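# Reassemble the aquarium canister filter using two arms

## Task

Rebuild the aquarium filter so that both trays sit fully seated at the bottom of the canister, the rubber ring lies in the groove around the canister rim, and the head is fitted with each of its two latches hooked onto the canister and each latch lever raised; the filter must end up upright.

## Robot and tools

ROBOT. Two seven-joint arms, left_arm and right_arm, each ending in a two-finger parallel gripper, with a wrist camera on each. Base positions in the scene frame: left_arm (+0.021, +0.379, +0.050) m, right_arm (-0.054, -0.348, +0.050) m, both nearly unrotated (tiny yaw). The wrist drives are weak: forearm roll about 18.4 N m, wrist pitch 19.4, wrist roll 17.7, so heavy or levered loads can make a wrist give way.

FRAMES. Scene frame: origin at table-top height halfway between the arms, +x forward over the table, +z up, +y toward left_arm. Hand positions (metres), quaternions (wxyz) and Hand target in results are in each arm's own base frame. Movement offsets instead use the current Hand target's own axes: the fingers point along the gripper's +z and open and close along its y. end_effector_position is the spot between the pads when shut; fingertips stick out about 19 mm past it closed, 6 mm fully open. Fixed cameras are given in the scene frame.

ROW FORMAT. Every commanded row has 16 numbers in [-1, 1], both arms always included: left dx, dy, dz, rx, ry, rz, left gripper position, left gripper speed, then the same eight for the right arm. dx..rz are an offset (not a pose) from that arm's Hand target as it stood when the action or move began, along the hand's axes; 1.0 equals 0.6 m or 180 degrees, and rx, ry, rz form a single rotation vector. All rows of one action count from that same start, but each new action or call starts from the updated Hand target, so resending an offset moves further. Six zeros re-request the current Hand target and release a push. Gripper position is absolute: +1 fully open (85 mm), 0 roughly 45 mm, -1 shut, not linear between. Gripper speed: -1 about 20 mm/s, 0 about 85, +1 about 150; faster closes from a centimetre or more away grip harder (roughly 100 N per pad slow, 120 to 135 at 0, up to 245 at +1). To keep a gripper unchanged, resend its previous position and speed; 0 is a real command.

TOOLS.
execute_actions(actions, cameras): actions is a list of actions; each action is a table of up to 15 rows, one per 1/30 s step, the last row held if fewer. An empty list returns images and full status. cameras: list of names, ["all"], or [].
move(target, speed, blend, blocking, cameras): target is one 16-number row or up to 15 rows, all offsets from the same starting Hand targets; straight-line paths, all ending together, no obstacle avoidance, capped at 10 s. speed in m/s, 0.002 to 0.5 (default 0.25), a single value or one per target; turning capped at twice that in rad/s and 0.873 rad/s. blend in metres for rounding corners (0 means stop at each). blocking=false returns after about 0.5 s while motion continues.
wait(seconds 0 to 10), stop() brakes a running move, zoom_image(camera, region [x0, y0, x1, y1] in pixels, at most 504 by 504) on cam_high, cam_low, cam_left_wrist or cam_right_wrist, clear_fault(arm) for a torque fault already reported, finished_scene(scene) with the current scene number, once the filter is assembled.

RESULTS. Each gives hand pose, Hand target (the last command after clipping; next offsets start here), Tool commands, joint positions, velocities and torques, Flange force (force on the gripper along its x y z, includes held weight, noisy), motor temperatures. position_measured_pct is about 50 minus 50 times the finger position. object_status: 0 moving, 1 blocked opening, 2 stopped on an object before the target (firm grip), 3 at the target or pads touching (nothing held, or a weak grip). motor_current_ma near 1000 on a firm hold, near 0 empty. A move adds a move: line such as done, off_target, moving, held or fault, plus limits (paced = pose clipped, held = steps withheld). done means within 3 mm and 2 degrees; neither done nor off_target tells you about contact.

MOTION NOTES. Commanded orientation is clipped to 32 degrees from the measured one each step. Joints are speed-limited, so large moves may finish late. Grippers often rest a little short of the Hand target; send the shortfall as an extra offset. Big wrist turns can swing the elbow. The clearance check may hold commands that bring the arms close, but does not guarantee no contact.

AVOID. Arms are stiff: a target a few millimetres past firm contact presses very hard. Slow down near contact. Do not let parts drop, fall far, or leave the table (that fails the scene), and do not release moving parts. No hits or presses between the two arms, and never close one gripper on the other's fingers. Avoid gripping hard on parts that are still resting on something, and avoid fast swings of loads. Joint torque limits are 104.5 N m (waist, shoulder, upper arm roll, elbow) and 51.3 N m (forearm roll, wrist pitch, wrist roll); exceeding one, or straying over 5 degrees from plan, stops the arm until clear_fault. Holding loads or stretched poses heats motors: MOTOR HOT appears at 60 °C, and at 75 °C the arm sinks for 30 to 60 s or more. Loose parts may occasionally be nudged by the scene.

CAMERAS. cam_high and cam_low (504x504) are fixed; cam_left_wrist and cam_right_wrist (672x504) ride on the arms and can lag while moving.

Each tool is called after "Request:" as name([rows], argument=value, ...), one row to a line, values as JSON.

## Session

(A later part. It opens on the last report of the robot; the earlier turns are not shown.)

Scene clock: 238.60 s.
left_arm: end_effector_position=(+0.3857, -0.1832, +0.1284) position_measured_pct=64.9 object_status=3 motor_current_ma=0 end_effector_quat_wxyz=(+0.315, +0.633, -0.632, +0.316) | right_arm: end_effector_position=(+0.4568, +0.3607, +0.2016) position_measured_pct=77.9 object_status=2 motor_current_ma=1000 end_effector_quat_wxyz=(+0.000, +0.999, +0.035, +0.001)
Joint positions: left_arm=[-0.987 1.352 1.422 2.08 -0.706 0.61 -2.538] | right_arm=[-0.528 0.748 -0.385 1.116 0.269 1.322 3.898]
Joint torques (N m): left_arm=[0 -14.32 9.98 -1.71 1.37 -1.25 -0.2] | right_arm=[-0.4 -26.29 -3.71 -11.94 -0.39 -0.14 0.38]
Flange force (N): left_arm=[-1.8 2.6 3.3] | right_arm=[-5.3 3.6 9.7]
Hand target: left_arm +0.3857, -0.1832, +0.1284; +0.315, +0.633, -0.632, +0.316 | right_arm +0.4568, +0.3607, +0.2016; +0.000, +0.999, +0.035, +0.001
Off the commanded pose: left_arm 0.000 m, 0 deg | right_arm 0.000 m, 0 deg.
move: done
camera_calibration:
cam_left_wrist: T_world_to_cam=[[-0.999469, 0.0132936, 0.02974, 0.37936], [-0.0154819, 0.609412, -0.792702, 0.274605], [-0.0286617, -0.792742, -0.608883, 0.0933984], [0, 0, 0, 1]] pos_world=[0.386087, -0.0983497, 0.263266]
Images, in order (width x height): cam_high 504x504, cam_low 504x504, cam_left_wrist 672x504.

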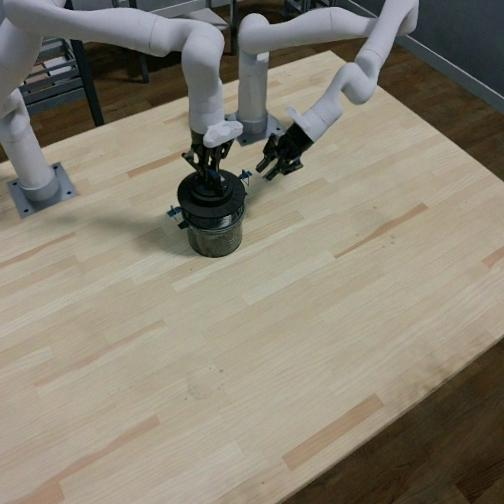

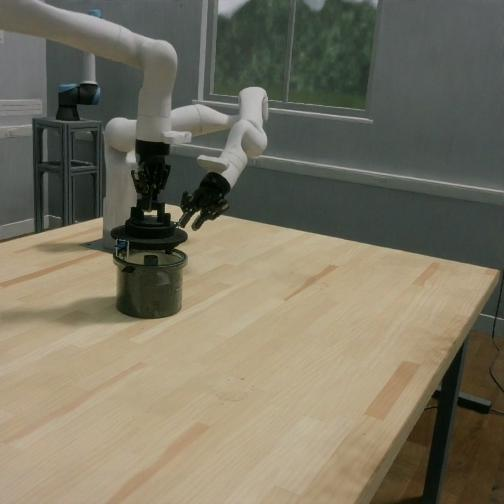

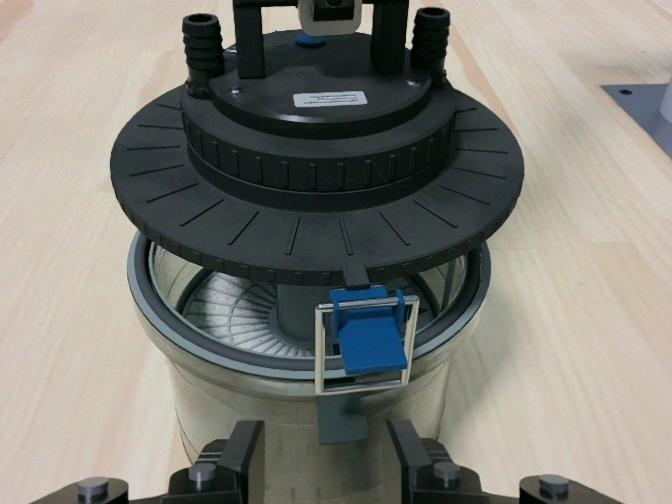

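Request:
move(target=[0,0,0,0,0,0,-0.3,-0.6,0.006,0,0.033,0,0,0,-1,-0.6], speed=0.05, cameras=["cam_left_wrist","cam_low","cam_high"])

Request:
zoom_image(camera="cam_low", region=[95, 190, 215, 330])

Request:
zoom_image(camera="cam_high", region=[150, 140, 270, 260])

Request:
zoom_image(camera="cam_left_wrist", region=[110, 120, 530, 470])

Scene clock: 241.37 s.
left_arm: end_effector_position=(+0.3857, -0.1832, +0.1284) position_measured_pct=64.9 object_status=3 motor_current_ma=0 end_effector_quat_wxyz=(+0.315, +0.633, -0.632, +0.316) | right_arm: end_effector_position=(+0.4605, +0.3610, +0.1818) position_measured_pct=77.9 object_status=2 motor_current_ma=1000 end_effector_quat_wxyz=(+0.000, +0.999, +0.035, +0.001)
Joint positions: left_arm=[-0.987 1.352 1.422 2.08 -0.706 0.61 -2.538] | right_arm=[-0.525 0.771 -0.381 1.138 0.277 1.279 3.896]
Joint torques (N m): left_arm=[-0.01 -14.36 10.1 -1.85 1.43 -1.25 -0.18] | right_arm=[-0.34 -26.7 -3.8 -11.94 -0.41 -0.22 0.41]
Flange force (N): left_arm=[-2.1 3.1 3.7] | right_arm=[-5.5 3.6 9.7]
Hand target: left_arm +0.3857, -0.1832, +0.1284; +0.315, +0.633, -0.632, +0.316 | right_arm +0.4605, +0.3610, +0.1818; +0.000, +0.999, +0.035, +0.001
Off the commanded pose: left_arm 0.000 m, 0 deg | right_arm 0.000 m, 0 deg.
move: done
camera_calibration:
cam_left_wrist: T_world_to_cam=[[-0.999469, 0.0132936, 0.02974, 0.37936], [-0.0154819, 0.609412, -0.792702, 0.274605], [-0.0286617, -0.792742, -0.608883, 0.0933984], [0, 0, 0, 1]] pos_world=[0.386087, -0.0983497, 0.263266]
Images, in order (width x height): cam_high 504x504, cam_low 504x504, cam_left_wrist 672x504.

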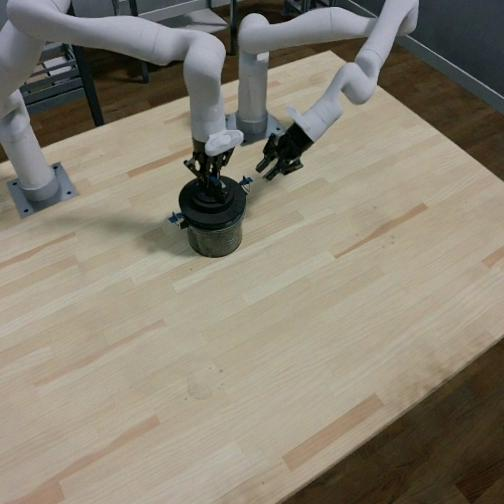

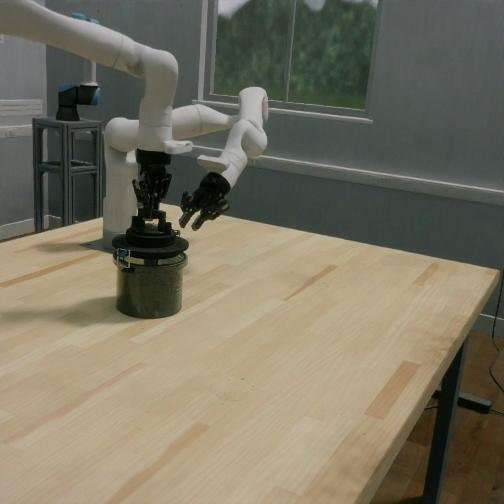

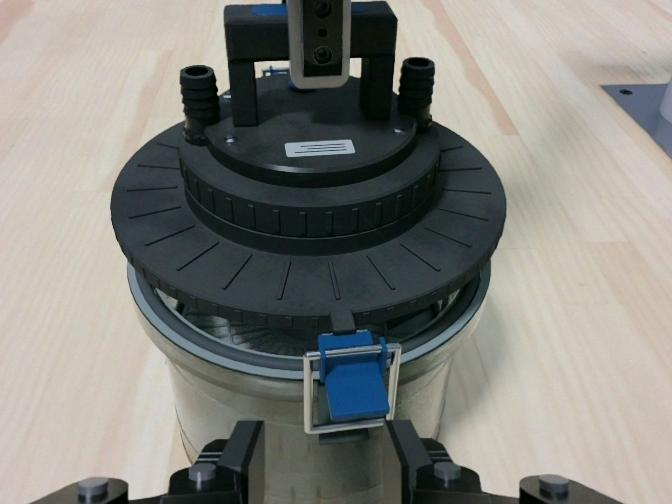

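Scaled by 3.600.

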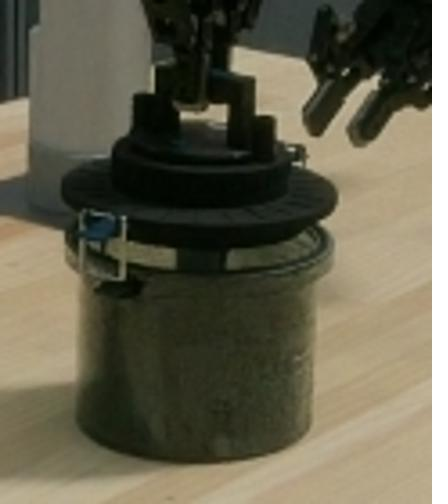

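Scaled by 4.200.

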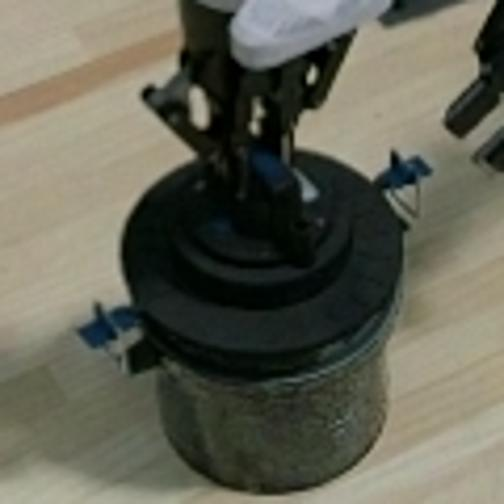

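Scaled by 1.200.

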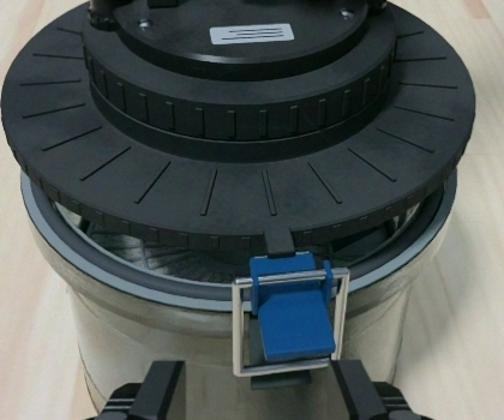

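Request:
move(target=[0,0,0,0,0,0,-0.3,-0.6,0.001,-0.0025,0.0167,0,0,0,-1,-0.6], speed=0.03, cameras=["cam_left_wrist","cam_low","cam_high"])

Request:
zoom_image(camera="cam_left_wrist", region=[110, 120, 530, 470])

Request:
zoom_image(camera="cam_low", region=[95, 210, 215, 330])

Scene clock: 243.00 s.
left_arm: end_effector_position=(+0.3857, -0.1832, +0.1284) position_measured_pct=64.9 object_status=3 motor_current_ma=0 end_effector_quat_wxyz=(+0.315, +0.633, -0.632, +0.316) | right_arm: end_effector_position=(+0.4610, +0.3625, +0.1718) position_measured_pct=77.9 object_status=2 motor_current_ma=1000 end_effector_quat_wxyz=(+0.000, +0.999, +0.035, +0.001)
Joint positions: left_arm=[-0.987 1.352 1.422 2.08 -0.706 0.61 -2.538] | right_arm=[-0.527 0.783 -0.38 1.148 0.281 1.257 3.892]
Joint torques (N m): left_arm=[-0.09 -14.31 10.03 -1.78 1.37 -1.24 -0.24] | right_arm=[-0.41 -26.67 -3.82 -11.59 -0.48 -0.17 0.44]
Flange force (N): left_arm=[-1.7 2.9 3.7] | right_arm=[-4.8 3.2 9.2]
Hand target: left_arm +0.3857, -0.1832, +0.1284; +0.315, +0.633, -0.632, +0.316 | right_arm +0.4610, +0.3625, +0.1717; +0.000, +0.999, +0.035, +0.001
Off the commanded pose: left_arm 0.000 m, 0 deg | right_arm 0.000 m, 0 deg.
move: done
camera_calibration:
cam_left_wrist: T_world_to_cam=[[-0.999469, 0.0132936, 0.02974, 0.37936], [-0.0154819, 0.609412, -0.792702, 0.274605], [-0.0286617, -0.792742, -0.608883, 0.0933984], [0, 0, 0, 1]] pos_world=[0.386087, -0.0983497, 0.263266]
Images, in order (width x height): cam_high 504x504, cam_low 504x504, cam_left_wrist 672x504.

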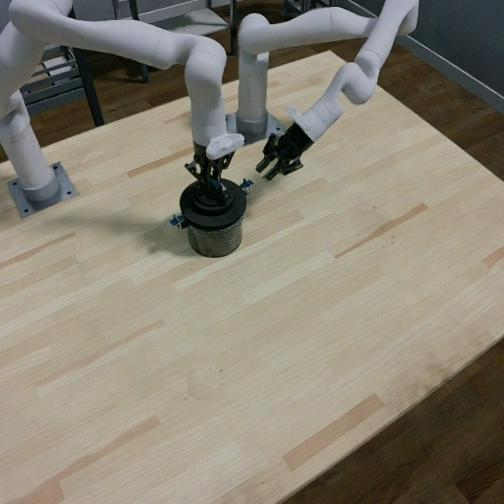

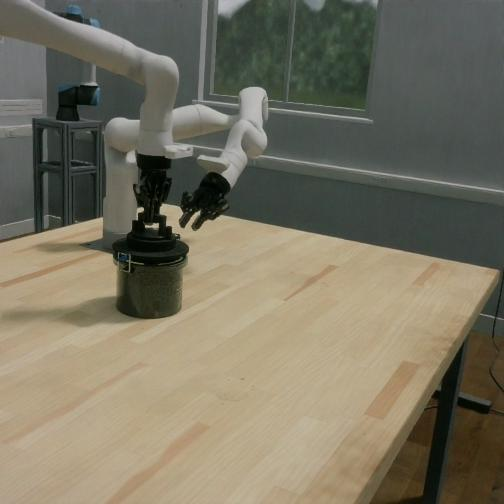

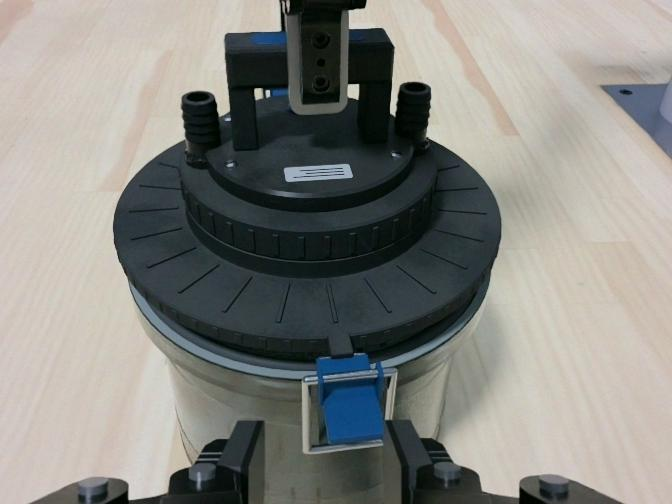

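Scaled by 1.200.

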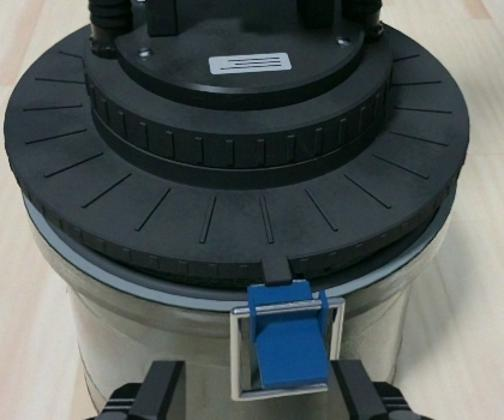

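Scaled by 4.200.

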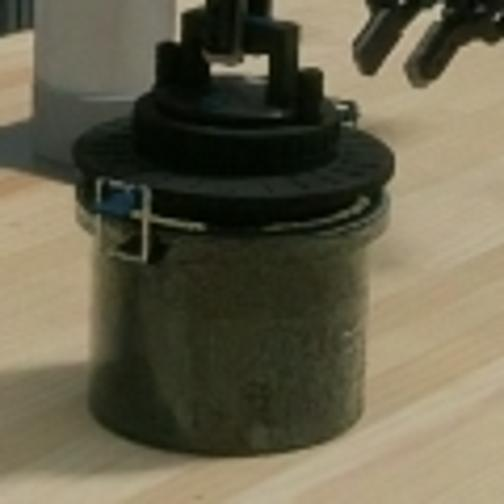

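Request:
move(target=[0,0,0,0,0,0,-0.3,-0.6,0.0005,0,0.01,0,0,0,-1,-0.6], speed=0.02, cameras=["cam_left_wrist"])

Request:
zoom_image(camera="cam_left_wrist", region=[110, 120, 530, 470])

Scene clock: 244.30 s.
left_arm: end_effector_position=(+0.3857, -0.1832, +0.1284) position_measured_pct=64.9 object_status=3 motor_current_ma=0 end_effector_quat_wxyz=(+0.315, +0.633, -0.632, +0.316) | right_arm: end_effector_position=(+0.4613, +0.3625, +0.1658) position_measured_pct=77.9 object_status=2 motor_current_ma=1000 end_effector_quat_wxyz=(+0.000, +0.999, +0.035, +0.001)
Joint positions: left_arm=[-0.987 1.352 1.422 2.08 -0.706 0.61 -2.538] | right_arm=[-0.526 0.789 -0.378 1.157 0.283 1.243 3.89]
Joint torques (N m): left_arm=[-0.03 -14.36 10.03 -1.74 1.35 -1.28 -0.18] | right_arm=[-0.4 -26.7 -3.81 -11.55 -0.44 0.24 0.41]
Flange force (N): left_arm=[-1.9 2.6 3.3] | right_arm=[-5.6 3.8 10.1]
Hand target: left_arm +0.3857, -0.1832, +0.1284; +0.315, +0.633, -0.632, +0.316 | right_arm +0.4613, +0.3625, +0.1658; +0.000, +0.999, +0.035, +0.001
Off the commanded pose: left_arm 0.000 m, 0 deg | right_arm 0.000 m, 0 deg.
move: done
camera_calibration:
cam_left_wrist: T_world_to_cam=[[-0.999469, 0.0132936, 0.02974, 0.37936], [-0.0154819, 0.609412, -0.792702, 0.274605], [-0.0286617, -0.792742, -0.608883, 0.0933984], [0, 0, 0, 1]] pos_world=[0.386087, -0.0983497, 0.263266]
Images, in order (width x height): cam_left_wrist 672x504.

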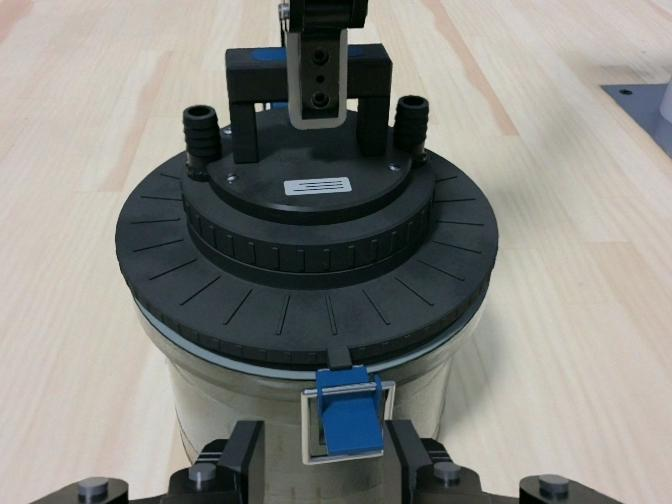

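Scaled by 1.200.

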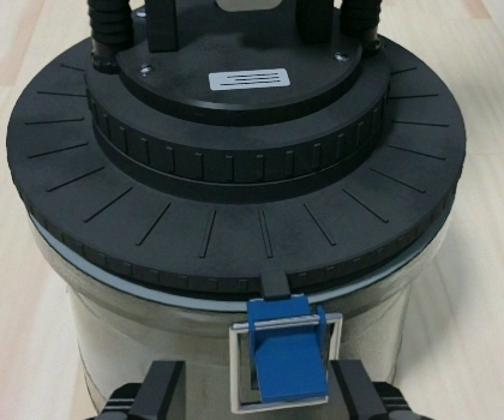

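Request:
move(target=[0,0,0,0,0,0,-0.3,-0.6,0.0005,0,0.006,0,0,0,-1,-0.6], speed=0.02)

Request:
move(target=[0,0,0,0,0,0,-0.3,-0.6,0,0,0.0035,0,0,0,-1,-0.6], speed=0.02, cameras=["cam_left_wrist","cam_low"])

Request:
zoom_image(camera="cam_left_wrist", region=[110, 120, 530, 470])

Scene clock: 245.63 s.
left_arm: end_effector_position=(+0.3857, -0.1832, +0.1284) position_measured_pct=64.9 object_status=3 motor_current_ma=0 end_effector_quat_wxyz=(+0.315, +0.633, -0.632, +0.316) | right_arm: end_effector_position=(+0.4616, +0.3626, +0.1622) position_measured_pct=77.9 object_status=2 motor_current_ma=1000 end_effector_quat_wxyz=(+0.000, +0.999, +0.035, +0.001)
Joint positions: left_arm=[-0.987 1.352 1.422 2.08 -0.706 0.61 -2.538] | right_arm=[-0.526 0.793 -0.378 1.161 0.285 1.235 3.889]
Joint torques (N m): left_arm=[0.05 -14.37 10.02 -1.69 1.41 -1.28 -0.23] | right_arm=[0.27 -26.53 -3.15 -11.69 -0.08 -0.03 0.4]
Flange force (N): left_arm=[-2.0 2.6 3.3] | right_arm=[-6.6 3.1 9.2]
Hand target: left_arm +0.3857, -0.1832, +0.1284; +0.315, +0.633, -0.632, +0.316 | right_arm +0.4616, +0.3625, +0.1621; +0.000, +0.999, +0.035, +0.001
Off the commanded pose: left_arm 0.000 m, 0 deg | right_arm 0.000 m, 0 deg.
move: done

Scene clock: 246.33 s.
left_arm: end_effector_position=(+0.3857, -0.1832, +0.1284) position_measured_pct=64.9 object_status=3 motor_current_ma=0 end_effector_quat_wxyz=(+0.315, +0.633, -0.632, +0.316) | right_arm: end_effector_position=(+0.4616, +0.3625, +0.1601) position_measured_pct=77.9 object_status=2 motor_current_ma=1000 end_effector_quat_wxyz=(+0.000, +0.999, +0.035, +0.001)
Joint positions: left_arm=[-0.987 1.352 1.422 2.08 -0.706 0.61 -2.538] | right_arm=[-0.526 0.795 -0.377 1.164 0.286 1.23 3.888]
Joint torques (N m): left_arm=[-0.03 -14.31 10.05 -1.81 1.35 -1.25 -0.16] | right_arm=[0.39 -26.31 -3.05 -11.46 0.02 0.02 0.39]
Flange force (N): left_arm=[-1.9 2.9 3.5] | right_arm=[-6.4 2.7 8.7]
Hand target: left_arm +0.3857, -0.1832, +0.1284; +0.315, +0.633, -0.632, +0.316 | right_arm +0.4616, +0.3625, +0.1601; +0.000, +0.999, +0.035, +0.001
Off the commanded pose: left_arm 0.000 m, 0 deg | right_arm 0.000 m, 0 deg.
move: done
camera_calibration:
cam_left_wrist: T_world_to_cam=[[-0.999469, 0.0132936, 0.02974, 0.37936], [-0.0154819, 0.609412, -0.792702, 0.274605], [-0.0286617, -0.792742, -0.608883, 0.0933984], [0, 0, 0, 1]] pos_world=[0.386087, -0.0983497, 0.263266]
Images, in order (width x height): cam_low 504x504, cam_left_wrist 672x504.

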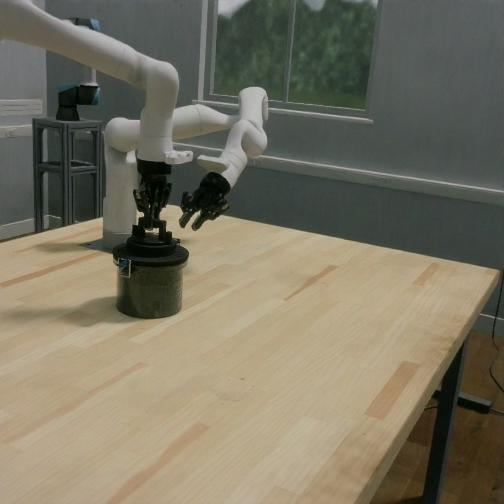

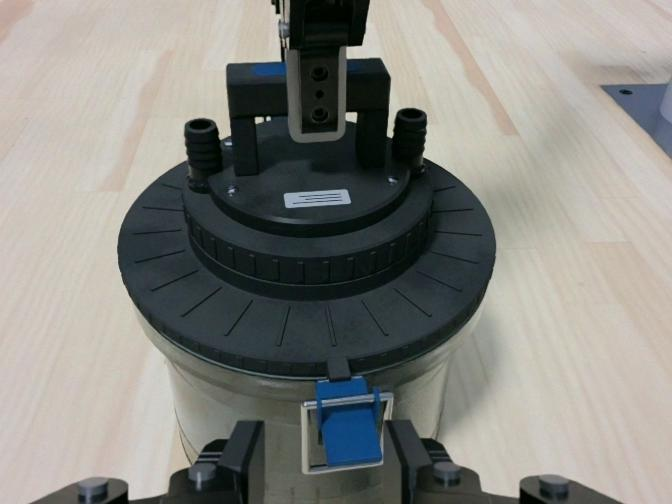

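Scaled by 1.200.

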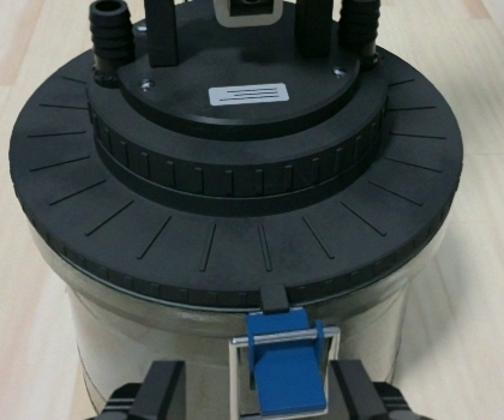

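Request:
move(target=[0,0,0,0,0,0,-0.3,-0.6,0,0,0.0035,0,0,0,-1,-0.6], speed=0.02)

Request:
move(target=[0,0,0,0,0,0,-0.3,-0.6,0,0,0.0025,0,0,0,-1,-0.6], speed=0.02, cameras=["cam_left_wrist","cam_low"])

Request:
zoom_image(camera="cam_left_wrist", region=[110, 120, 530, 470])

Scene clock: 248.80 s.
left_arm: end_effector_position=(+0.3857, -0.1832, +0.1284) position_measured_pct=64.9 object_status=3 motor_current_ma=0 end_effector_quat_wxyz=(+0.315, +0.633, -0.632, +0.316) | right_arm: end_effector_position=(+0.4617, +0.3625, +0.1580) position_measured_pct=77.9 object_status=2 motor_current_ma=1000 end_effector_quat_wxyz=(+0.000, +0.999, +0.035, +0.001)
Joint positions: left_arm=[-0.987 1.352 1.422 2.08 -0.706 0.61 -2.538] | right_arm=[-0.526 0.797 -0.377 1.167 0.286 1.225 3.887]
Joint torques (N m): left_arm=[0.15 -14.3 10.09 -1.81 1.36 -1.27 -0.2] | right_arm=[-0.49 -18.67 -2.73 -8.67 -0.04 -1.09 0.4]
Flange force (N): left_arm=[-2.1 3.2 3.2] | right_arm=[-7.6 5.4 -5.5]
Hand target: left_arm +0.3857, -0.1832, +0.1284; +0.315, +0.633, -0.632, +0.316 | right_arm +0.4616, +0.3625, +0.1579; +0.000, +0.999, +0.035, +0.001
Off the commanded pose: left_arm 0.000 m, 0 deg | right_arm 0.000 m, 0 deg.
move: done

Scene clock: 249.50 s.
left_arm: end_effector_position=(+0.3857, -0.1832, +0.1284) position_measured_pct=64.9 object_status=3 motor_current_ma=0 end_effector_quat_wxyz=(+0.315, +0.633, -0.632, +0.316) | right_arm: end_effector_position=(+0.4616, +0.3626, +0.1565) position_measured_pct=77.9 object_status=2 motor_current_ma=1000 end_effector_quat_wxyz=(+0.000, +0.999, +0.035, +0.001)
Joint positions: left_arm=[-0.987 1.352 1.422 2.08 -0.706 0.61 -2.538] | right_arm=[-0.526 0.799 -0.377 1.17 0.287 1.221 3.887]
Joint torques (N m): left_arm=[-0.01 -14.31 10 -1.7 1.38 -1.31 -0.22] | right_arm=[-1.13 -7.41 -1.81 -3.63 -0.13 -1.76 0.28]
Flange force (N): left_arm=[-1.8 2.5 3.2] | right_arm=[-7.7 7.0 -25.8]
Hand target: left_arm +0.3857, -0.1832, +0.1284; +0.315, +0.633, -0.632, +0.316 | right_arm +0.4616, +0.3625, +0.1564; +0.000, +0.999, +0.035, +0.001
Off the commanded pose: left_arm 0.000 m, 0 deg | right_arm 0.000 m, 0 deg.
move: done
camera_calibration:
cam_left_wrist: T_world_to_cam=[[-0.999469, 0.0132936, 0.02974, 0.37936], [-0.0154819, 0.609412, -0.792702, 0.274605], [-0.0286617, -0.792742, -0.608883, 0.0933984], [0, 0, 0, 1]] pos_world=[0.386087, -0.0983497, 0.263266]
Images, in order (width x height): cam_low 504x504, cam_left_wrist 672x504.

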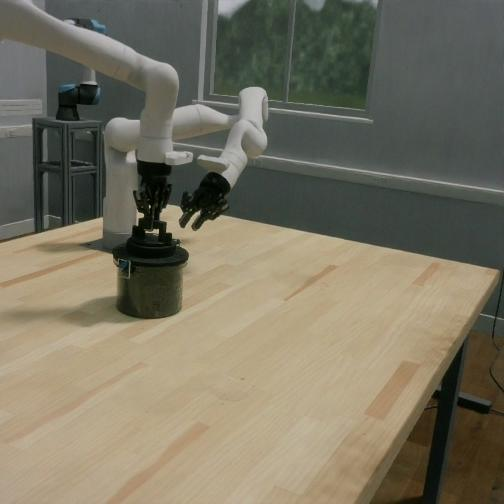

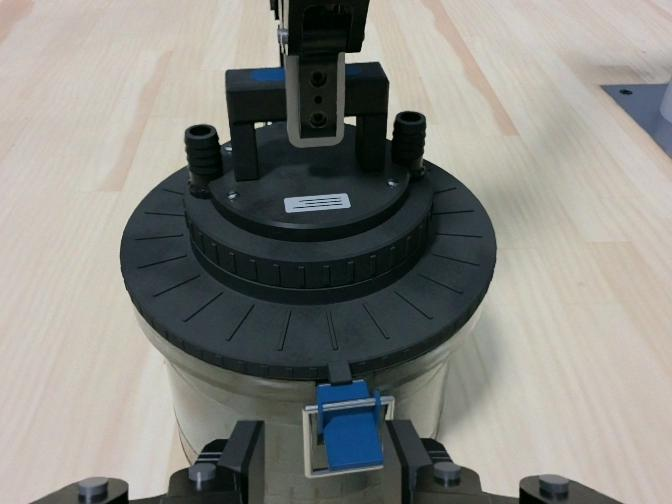

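Scaled by 1.200.

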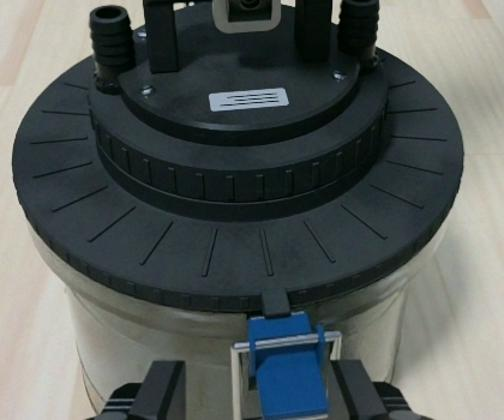

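Request:
zoom_image(camera="cam_low", region=[100, 240, 200, 300])

Request:
zoom_image(camera="cam_left_wrist", region=[280, 340, 420, 504])

Scaled by 5.040.

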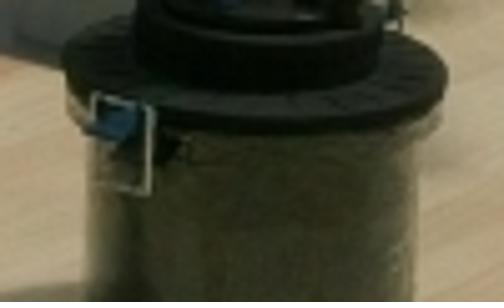

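Scaled by 3.073.

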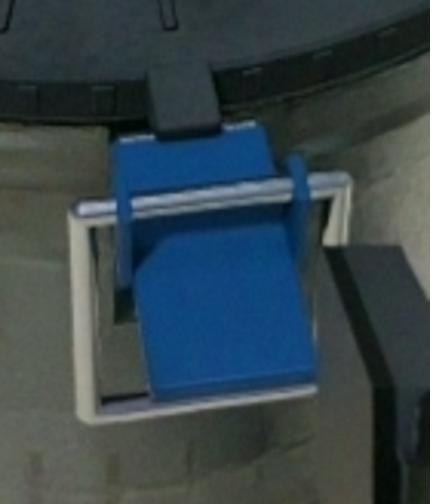

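Request:
move(target=[-0.0663,0.0352,0.0607,0.0412,0.0937,-0.0223,0.25,0,0,0,0,0,0,0,-1,-0.6], speed=0.1, cameras=["cam_left_wrist","cam_high","cam_low"])

Request:
zoom_image(camera="cam_left_wrist", region=[186, 100, 486, 400])

Request:
zoom_image(camera="cam_high", region=[200, 140, 300, 240])

Scene clock: 260.87 s.
left_arm: end_effector_position=(+0.3646, -0.1885, +0.0747) position_measured_pct=37.7 object_status=3 motor_current_ma=0 end_effector_quat_wxyz=(+0.374, +0.621, -0.535, +0.435) | right_arm: end_effector_position=(+0.4616, +0.3625, +0.1564) position_measured_pct=77.9 object_status=2 motor_current_ma=1000 end_effector_quat_wxyz=(+0.000, +0.999, +0.035, +0.001)
Joint positions: left_arm=[-1.159 1.713 1.234 2.209 -0.862 0.351 -2.684] | right_arm=[-0.526 0.799 -0.377 1.17 0.287 1.221 3.887]
Joint torques (N m): left_arm=[0.14 -12.71 9.47 3.12 1.13 -1.19 -0.16] | right_arm=[-1.17 -6.66 -1.73 -3.29 -0.15 -1.66 0.29]
Flange force (N): left_arm=[-1.7 4.5 2.0] | right_arm=[-8.0 7.3 -26.7]
Hand target: left_arm +0.3646, -0.1885, +0.0747; +0.374, +0.621, -0.535, +0.435 | right_arm +0.4616, +0.3625, +0.1564; +0.000, +0.999, +0.035, +0.001
Off the commanded pose: left_arm 0.000 m, 0 deg | right_arm 0.000 m, 0 deg.
move: done
camera_calibration:
cam_left_wrist: T_world_to_cam=[[-0.99191, -0.124665, 0.023925, 0.331659], [-0.0661411, 0.346697, -0.935642, 0.214451], [0.108347, -0.929656, -0.352138, -0.0389521], [0, 0, 0, 1]] pos_world=[0.34738, -0.0692153, 0.178998]
Images, in order (width x height): cam_high 504x504, cam_low 504x504, cam_left_wrist 672x504.

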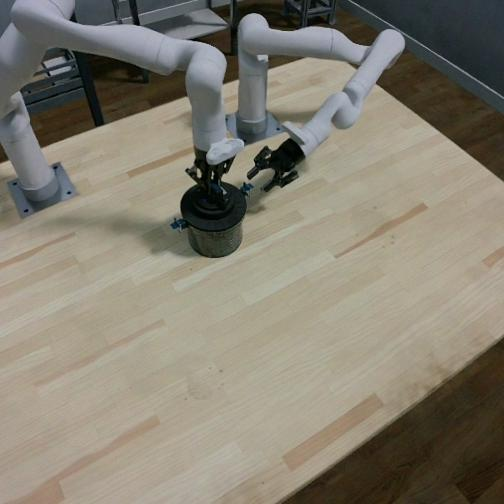

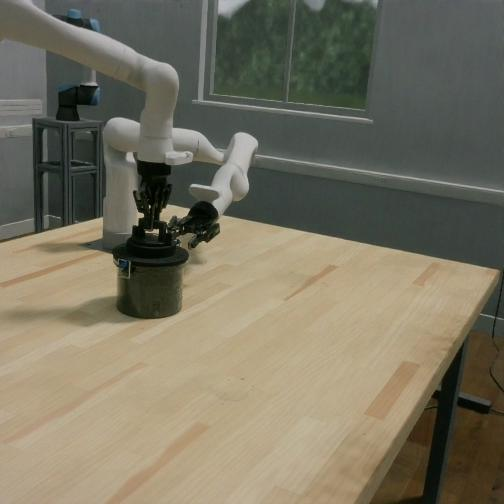

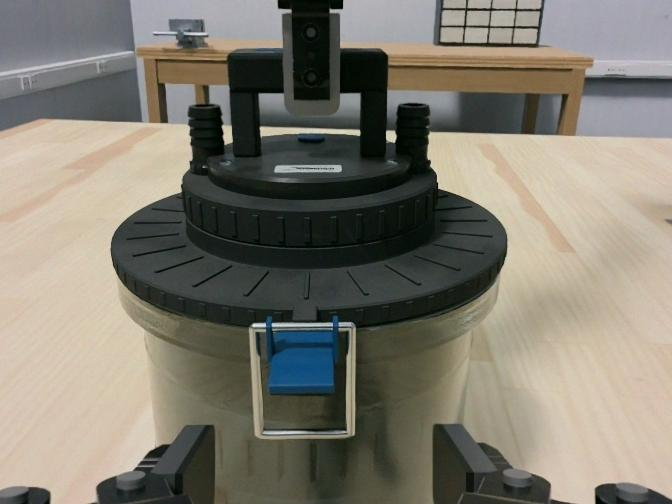

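Scaled by 1.680.

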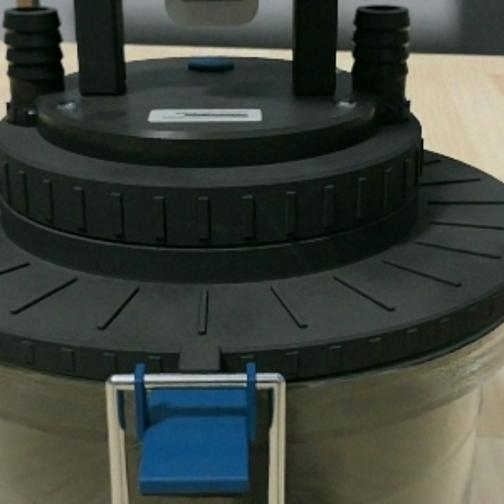

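Scaled by 5.040.

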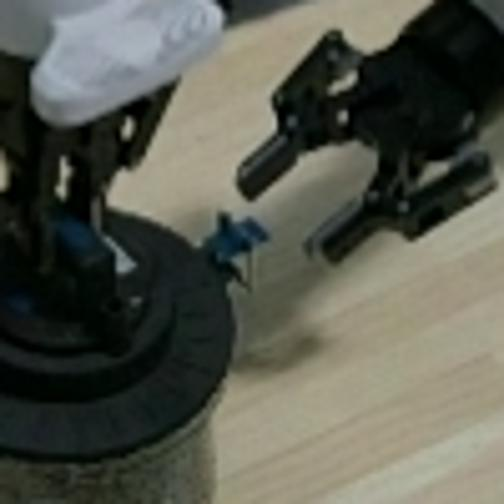

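Request:
execute_actions(actions=[])

Scene clock: 264.27 s.
left_arm: end_effector_position=(+0.3646, -0.1885, +0.0747) position_measured_pct=37.7 object_status=3 motor_current_ma=0 end_effector_quat_wxyz=(+0.374, +0.621, -0.535, +0.435) | right_arm: end_effector_position=(+0.4616, +0.3625, +0.1564) position_measured_pct=77.9 object_status=2 motor_current_ma=1000 end_effector_quat_wxyz=(+0.000, +0.999, +0.035, +0.001)
Joint positions: left_arm=[-1.159 1.713 1.234 2.209 -0.862 0.351 -2.684] | right_arm=[-0.526 0.799 -0.377 1.17 0.287 1.221 3.887]
Joint velocities: within noise
Joint torques (N m): left_arm=[-0.02 -12.67 9.42 3.1 1.15 -1.18 -0.22] | right_arm=[-1.12 -6.63 -1.76 -3.32 -0.14 -1.66 0.28]
Motor temperatures (°C): left_arm=[37 35 33 36 38 42 49] | right_arm=[37 40 36 36 51 50 38]
Flange force (N): left_arm=[-1.2 4.5 2.5] | right_arm=[-8.1 7.3 -26.7]
Hand target: left_arm +0.3646, -0.1885, +0.0747; +0.374, +0.621, -0.535, +0.435 | right_arm +0.4616, +0.3625, +0.1564; +0.000, +0.999, +0.035, +0.001
Tool commands: left_gripper/position=+0.25 left_gripper/speed=+0.0 right_gripper/position=-1.0 right_gripper/speed=-0.6
Off the commanded pose: left_arm 0.000 m, 0 deg | right_arm 0.000 m, 0 deg.
camera_calibration:
cam_left_wrist: T_world_to_cam=[[-0.991901, -0.124744, 0.0238931, 0.331655], [-0.0661349, 0.346658, -0.935657, 0.214448], [0.108435, -0.92966, -0.352101, -0.0389895], [0, 0, 0, 1]] pos_world=[0.34738, -0.0692153, 0.178998]
cam_right_wrist: T_world_to_cam=[[0.0663981, -0.99777, -0.00682179, 0.33318], [-0.997793, -0.0663938, -0.000858637, 0.541201], [0.000403798, 0.00686375, -0.999976, 0.296976], [0, 0, 0, 1]] pos_world=[0.517764, 0.366331, 0.299706]

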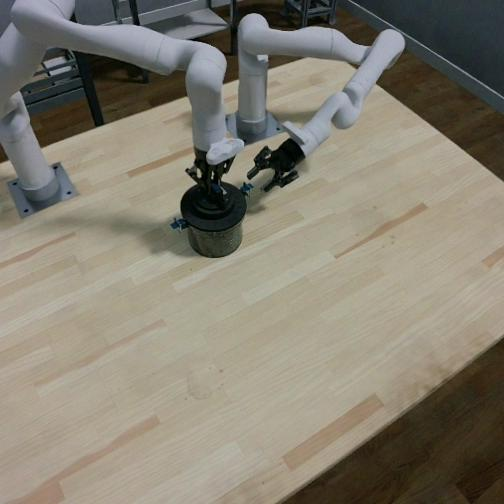

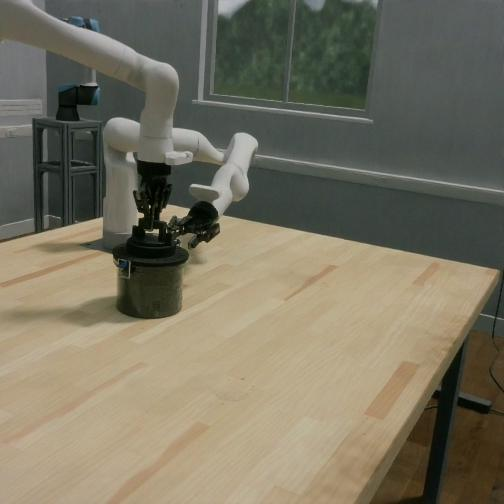

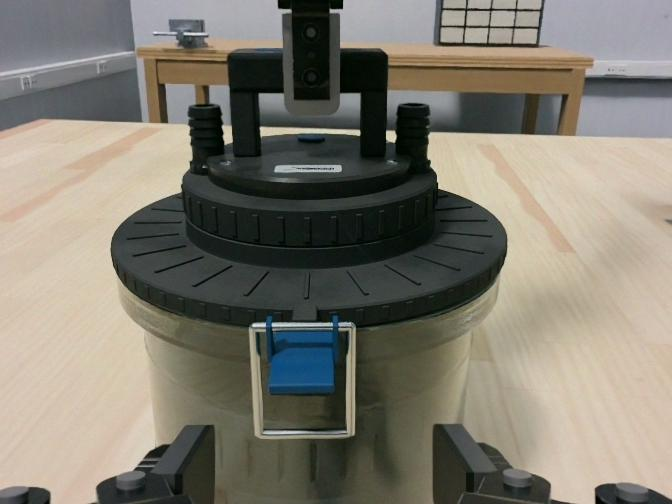

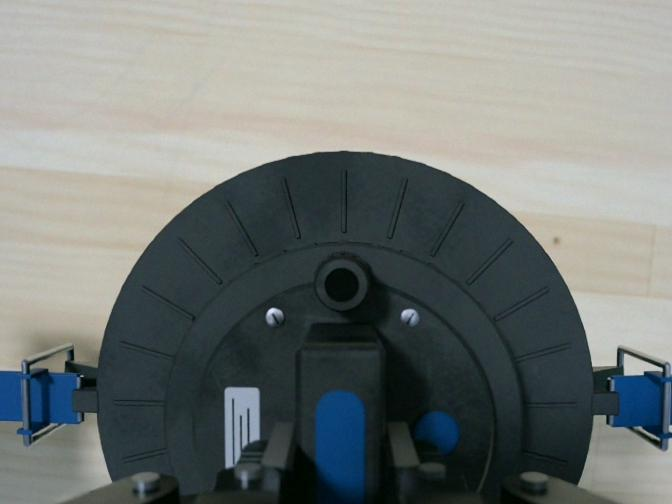

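Request:
zoom_image(camera="cam_left_wrist", region=[220, 280, 390, 460])

Request:
zoom_image(camera="cam_right_wrist", region=[0, 320, 130, 470])

Request:
zoom_image(camera="cam_low", region=[100, 230, 200, 330])

Scaled by 2.800.

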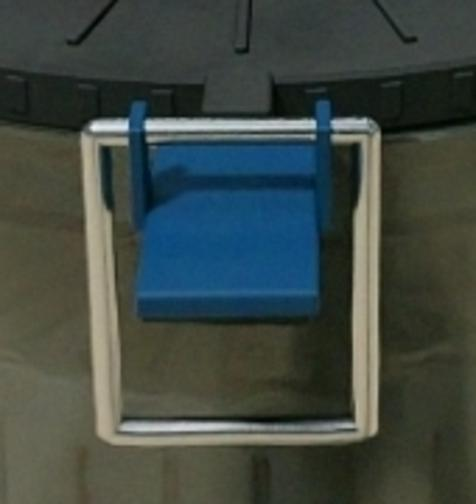

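Scaled by 3.360.

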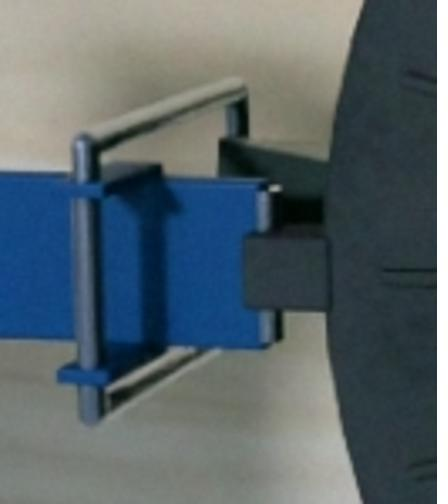

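Scaled by 5.040.

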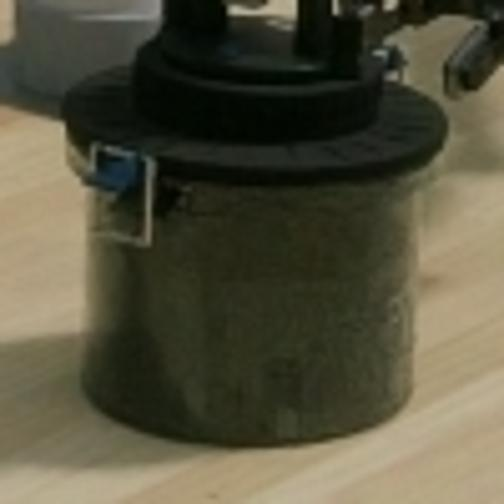

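Request:
move(target=[0.012, -0.009, 0.05, 0,0,0, 0.25, 0, 0,0,0,0,0,0,-1,-0.6], speed=0.06, cameras=["cam_left_wrist","cam_right_wrist"])

Scene clock: 268.00 s.
left_arm: end_effector_position=(+0.3745, -0.2180, +0.0712) position_measured_pct=37.7 object_status=3 motor_current_ma=0 end_effector_quat_wxyz=(+0.374, +0.620, -0.535, +0.435) | right_arm: end_effector_position=(+0.4616, +0.3625, +0.1564) position_measured_pct=77.9 object_status=2 motor_current_ma=1000 end_effector_quat_wxyz=(+0.000, +0.999, +0.035, +0.001)
Joint positions: left_arm=[-1.057 1.688 1.201 2.199 -0.884 0.247 -2.642] | right_arm=[-0.526 0.799 -0.377 1.17 0.287 1.221 3.887]
Joint torques (N m): left_arm=[0.23 -13.21 9.84 3.1 0.92 -1.17 -0.3] | right_arm=[-1.18 -6.68 -1.74 -3.32 -0.16 -1.68 0.31]
Flange force (N): left_arm=[-2.0 5.3 2.1] | right_arm=[-8.0 7.3 -26.7]
Hand target: left_arm +0.3745, -0.2180, +0.0712; +0.374, +0.621, -0.535, +0.435 | right_arm +0.4616, +0.3625, +0.1564; +0.000, +0.999, +0.035, +0.001
Off the commanded pose: left_arm 0.000 m, 0 deg | right_arm 0.000 m, 0 deg.
move: done
camera_calibration:
cam_left_wrist: T_world_to_cam=[[-0.991908, -0.124709, 0.0238005, 0.337901], [-0.0660366, 0.346671, -0.935659, 0.222021], [0.108434, -0.929659, -0.352101, -0.06872], [0, 0, 0, 1]] pos_world=[0.35728, -0.0987152, 0.175498]
cam_right_wrist: T_world_to_cam=[[0.0663981, -0.99777, -0.00682179, 0.33318], [-0.997793, -0.0663938, -0.000858637, 0.541201], [0.000403798, 0.00686375, -0.999976, 0.296976], [0, 0, 0, 1]] pos_world=[0.517764, 0.366331, 0.299706]
Images, in order (width x height): cam_left_wrist 672x504, cam_right_wrist 672x504.

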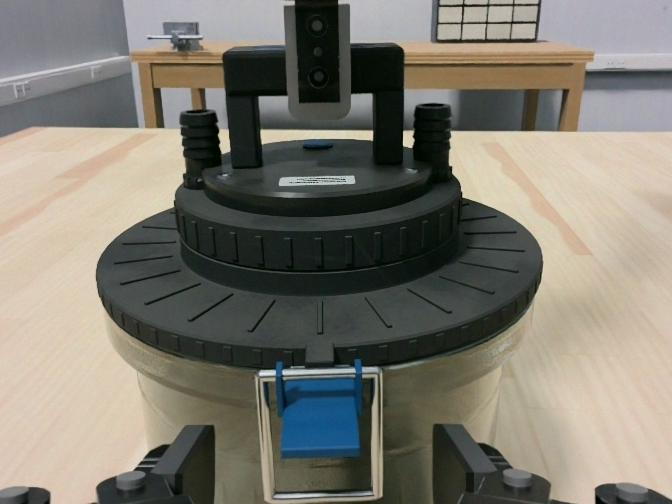

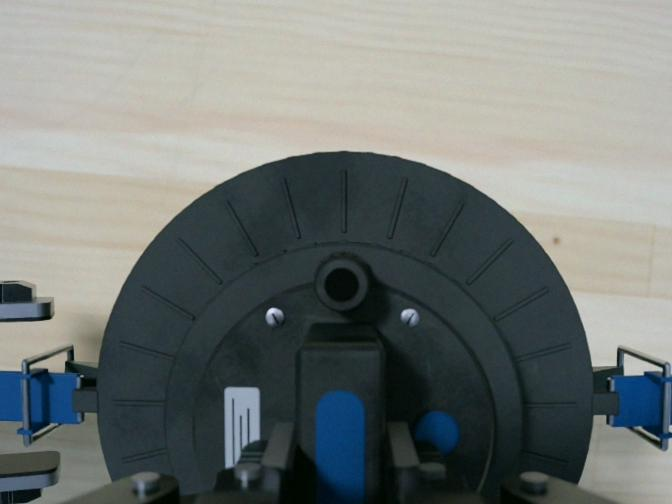

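Request:
move(target=[0.003, 0, 0.02, 0,0,0, 0.25, 0, 0,0,0,0,0,0,-1,-0.6], speed=0.04, cameras=["cam_left_wrist","cam_right_wrist"])

Request:
zoom_image(camera="cam_right_wrist", region=[0, 260, 150, 504])

Scene clock: 270.57 s.
left_arm: end_effector_position=(+0.3763, -0.2297, +0.0688) position_measured_pct=37.7 object_status=3 motor_current_ma=0 end_effector_quat_wxyz=(+0.374, +0.621, -0.535, +0.435) | right_arm: end_effector_position=(+0.4616, +0.3625, +0.1564) position_measured_pct=77.9 object_status=2 motor_current_ma=1000 end_effector_quat_wxyz=(+0.000, +0.999, +0.035, +0.001)
Joint positions: left_arm=[-1.017 1.678 1.181 2.198 -0.892 0.2 -2.627] | right_arm=[-0.526 0.799 -0.377 1.17 0.287 1.221 3.887]
Joint torques (N m): left_arm=[-0.47 -13.05 9.73 3.12 0.69 -1.29 -0.12] | right_arm=[-1.18 -6.64 -1.71 -3.28 -0.15 -1.68 0.29]
Flange force (N): left_arm=[-0.6 4.6 3.4] | right_arm=[-7.9 7.3 -26.8]
Hand target: left_arm +0.3763, -0.2298, +0.0688; +0.374, +0.621, -0.535, +0.435 | right_arm +0.4616, +0.3625, +0.1564; +0.000, +0.999, +0.035, +0.001
Off the commanded pose: left_arm 0.000 m, 0 deg | right_arm 0.000 m, 0 deg.
move: done
camera_calibration:
cam_left_wrist: T_world_to_cam=[[-0.99189, -0.12484, 0.0238697, 0.338239], [-0.0661463, 0.34665, -0.935659, 0.224022], [0.108534, -0.92965, -0.352097, -0.0807656], [0, 0, 0, 1]] pos_world=[0.35908, -0.110515, 0.173098]
cam_right_wrist: T_world_to_cam=[[0.0663981, -0.99777, -0.00682179, 0.33318], [-0.997793, -0.0663938, -0.000858637, 0.541201], [0.000403798, 0.00686375, -0.999976, 0.296976], [0, 0, 0, 1]] pos_world=[0.517764, 0.366331, 0.299706]
Images, in order (width x height): cam_left_wrist 672x504, cam_right_wrist 672x504.

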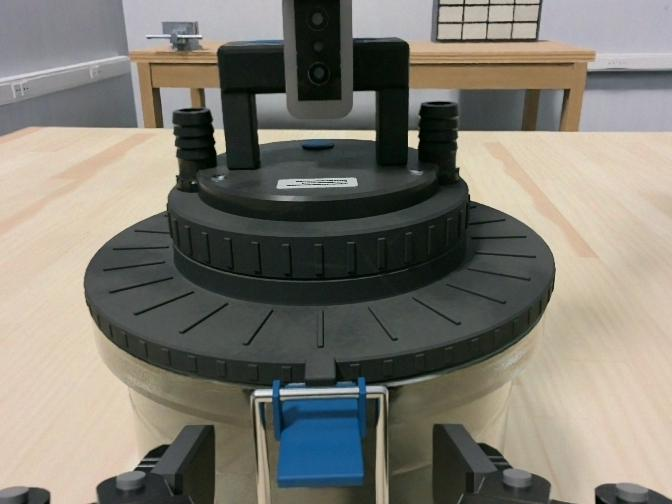

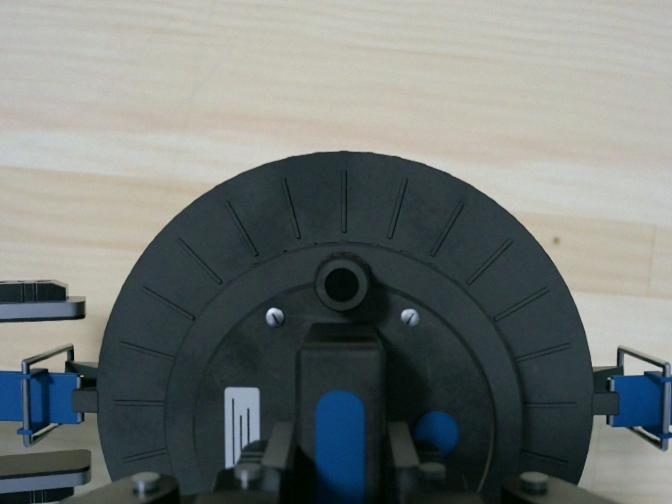

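Scaled by 2.066.

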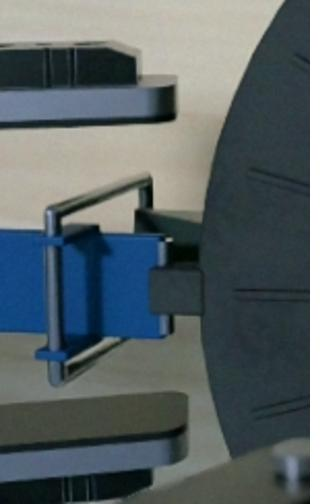

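Request:
move(target=[0, 0, 0, 0,0,0, -0.2, -1, 0,0,0,0,0,0,-1,-0.6], speed=0.04, cameras=["cam_left_wrist","cam_right_wrist"])

Request:
zoom_image(camera="cam_right_wrist", region=[0, 260, 150, 504])

Scene clock: 272.63 s.
left_arm: end_effector_position=(+0.3763, -0.2297, +0.0688) position_measured_pct=60.2 object_status=0 motor_current_ma=0 end_effector_quat_wxyz=(+0.374, +0.621, -0.535, +0.435) | right_arm: end_effector_position=(+0.4616, +0.3625, +0.1564) position_measured_pct=77.9 object_status=2 motor_current_ma=1000 end_effector_quat_wxyz=(+0.000, +0.999, +0.035, +0.001)
Joint positions: left_arm=[-1.017 1.677 1.181 2.198 -0.892 0.2 -2.627] | right_arm=[-0.526 0.799 -0.377 1.17 0.287 1.221 3.887]
Joint torques (N m): left_arm=[0.05 -13.19 9.75 3.14 0.8 -1.35 -0.22] | right_arm=[-1.18 -6.63 -1.73 -3.3 -0.16 -1.68 0.29]
Flange force (N): left_arm=[-1.7 4.4 1.7] | right_arm=[-8.0 7.3 -26.8]
Hand target: left_arm +0.3763, -0.2297, +0.0688; +0.374, +0.621, -0.535, +0.435 | right_arm +0.4616, +0.3625, +0.1564; +0.000, +0.999, +0.035, +0.001
Off the commanded pose: left_arm 0.000 m, 0 deg | right_arm 0.000 m, 0 deg.
move: done
camera_calibration:
cam_left_wrist: T_world_to_cam=[[-0.991908, -0.124709, 0.0238005, 0.338272], [-0.0660366, 0.346671, -0.935659, 0.223985], [0.108434, -0.929659, -0.352101, -0.0807302], [0, 0, 0, 1]] pos_world=[0.35908, -0.110515, 0.173098]
cam_right_wrist: T_world_to_cam=[[0.0663981, -0.99777, -0.00682179, 0.33318], [-0.997793, -0.0663938, -0.000858637, 0.541201], [0.000403798, 0.00686375, -0.999976, 0.296976], [0, 0, 0, 1]] pos_world=[0.517764, 0.366331, 0.299706]
Images, in order (width x height): cam_left_wrist 672x504, cam_right_wrist 672x504.

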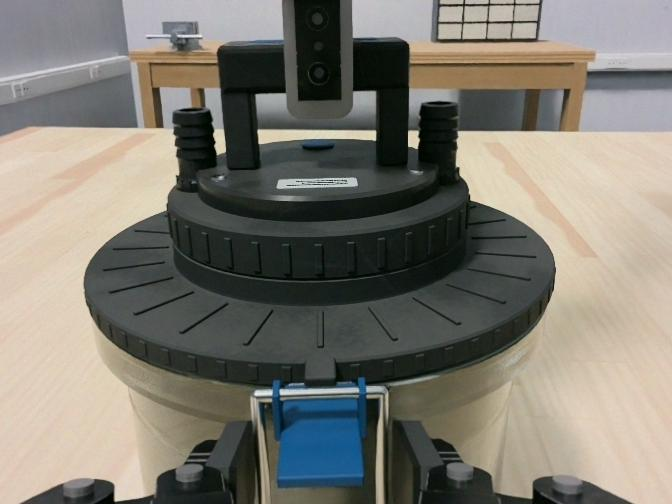

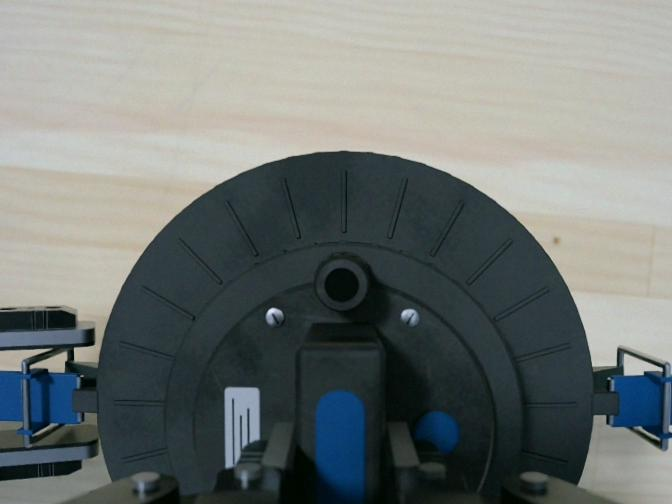

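Scaled by 2.066.

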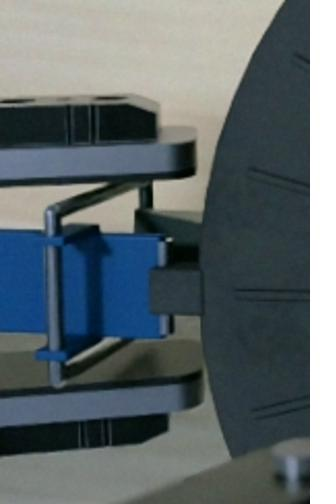

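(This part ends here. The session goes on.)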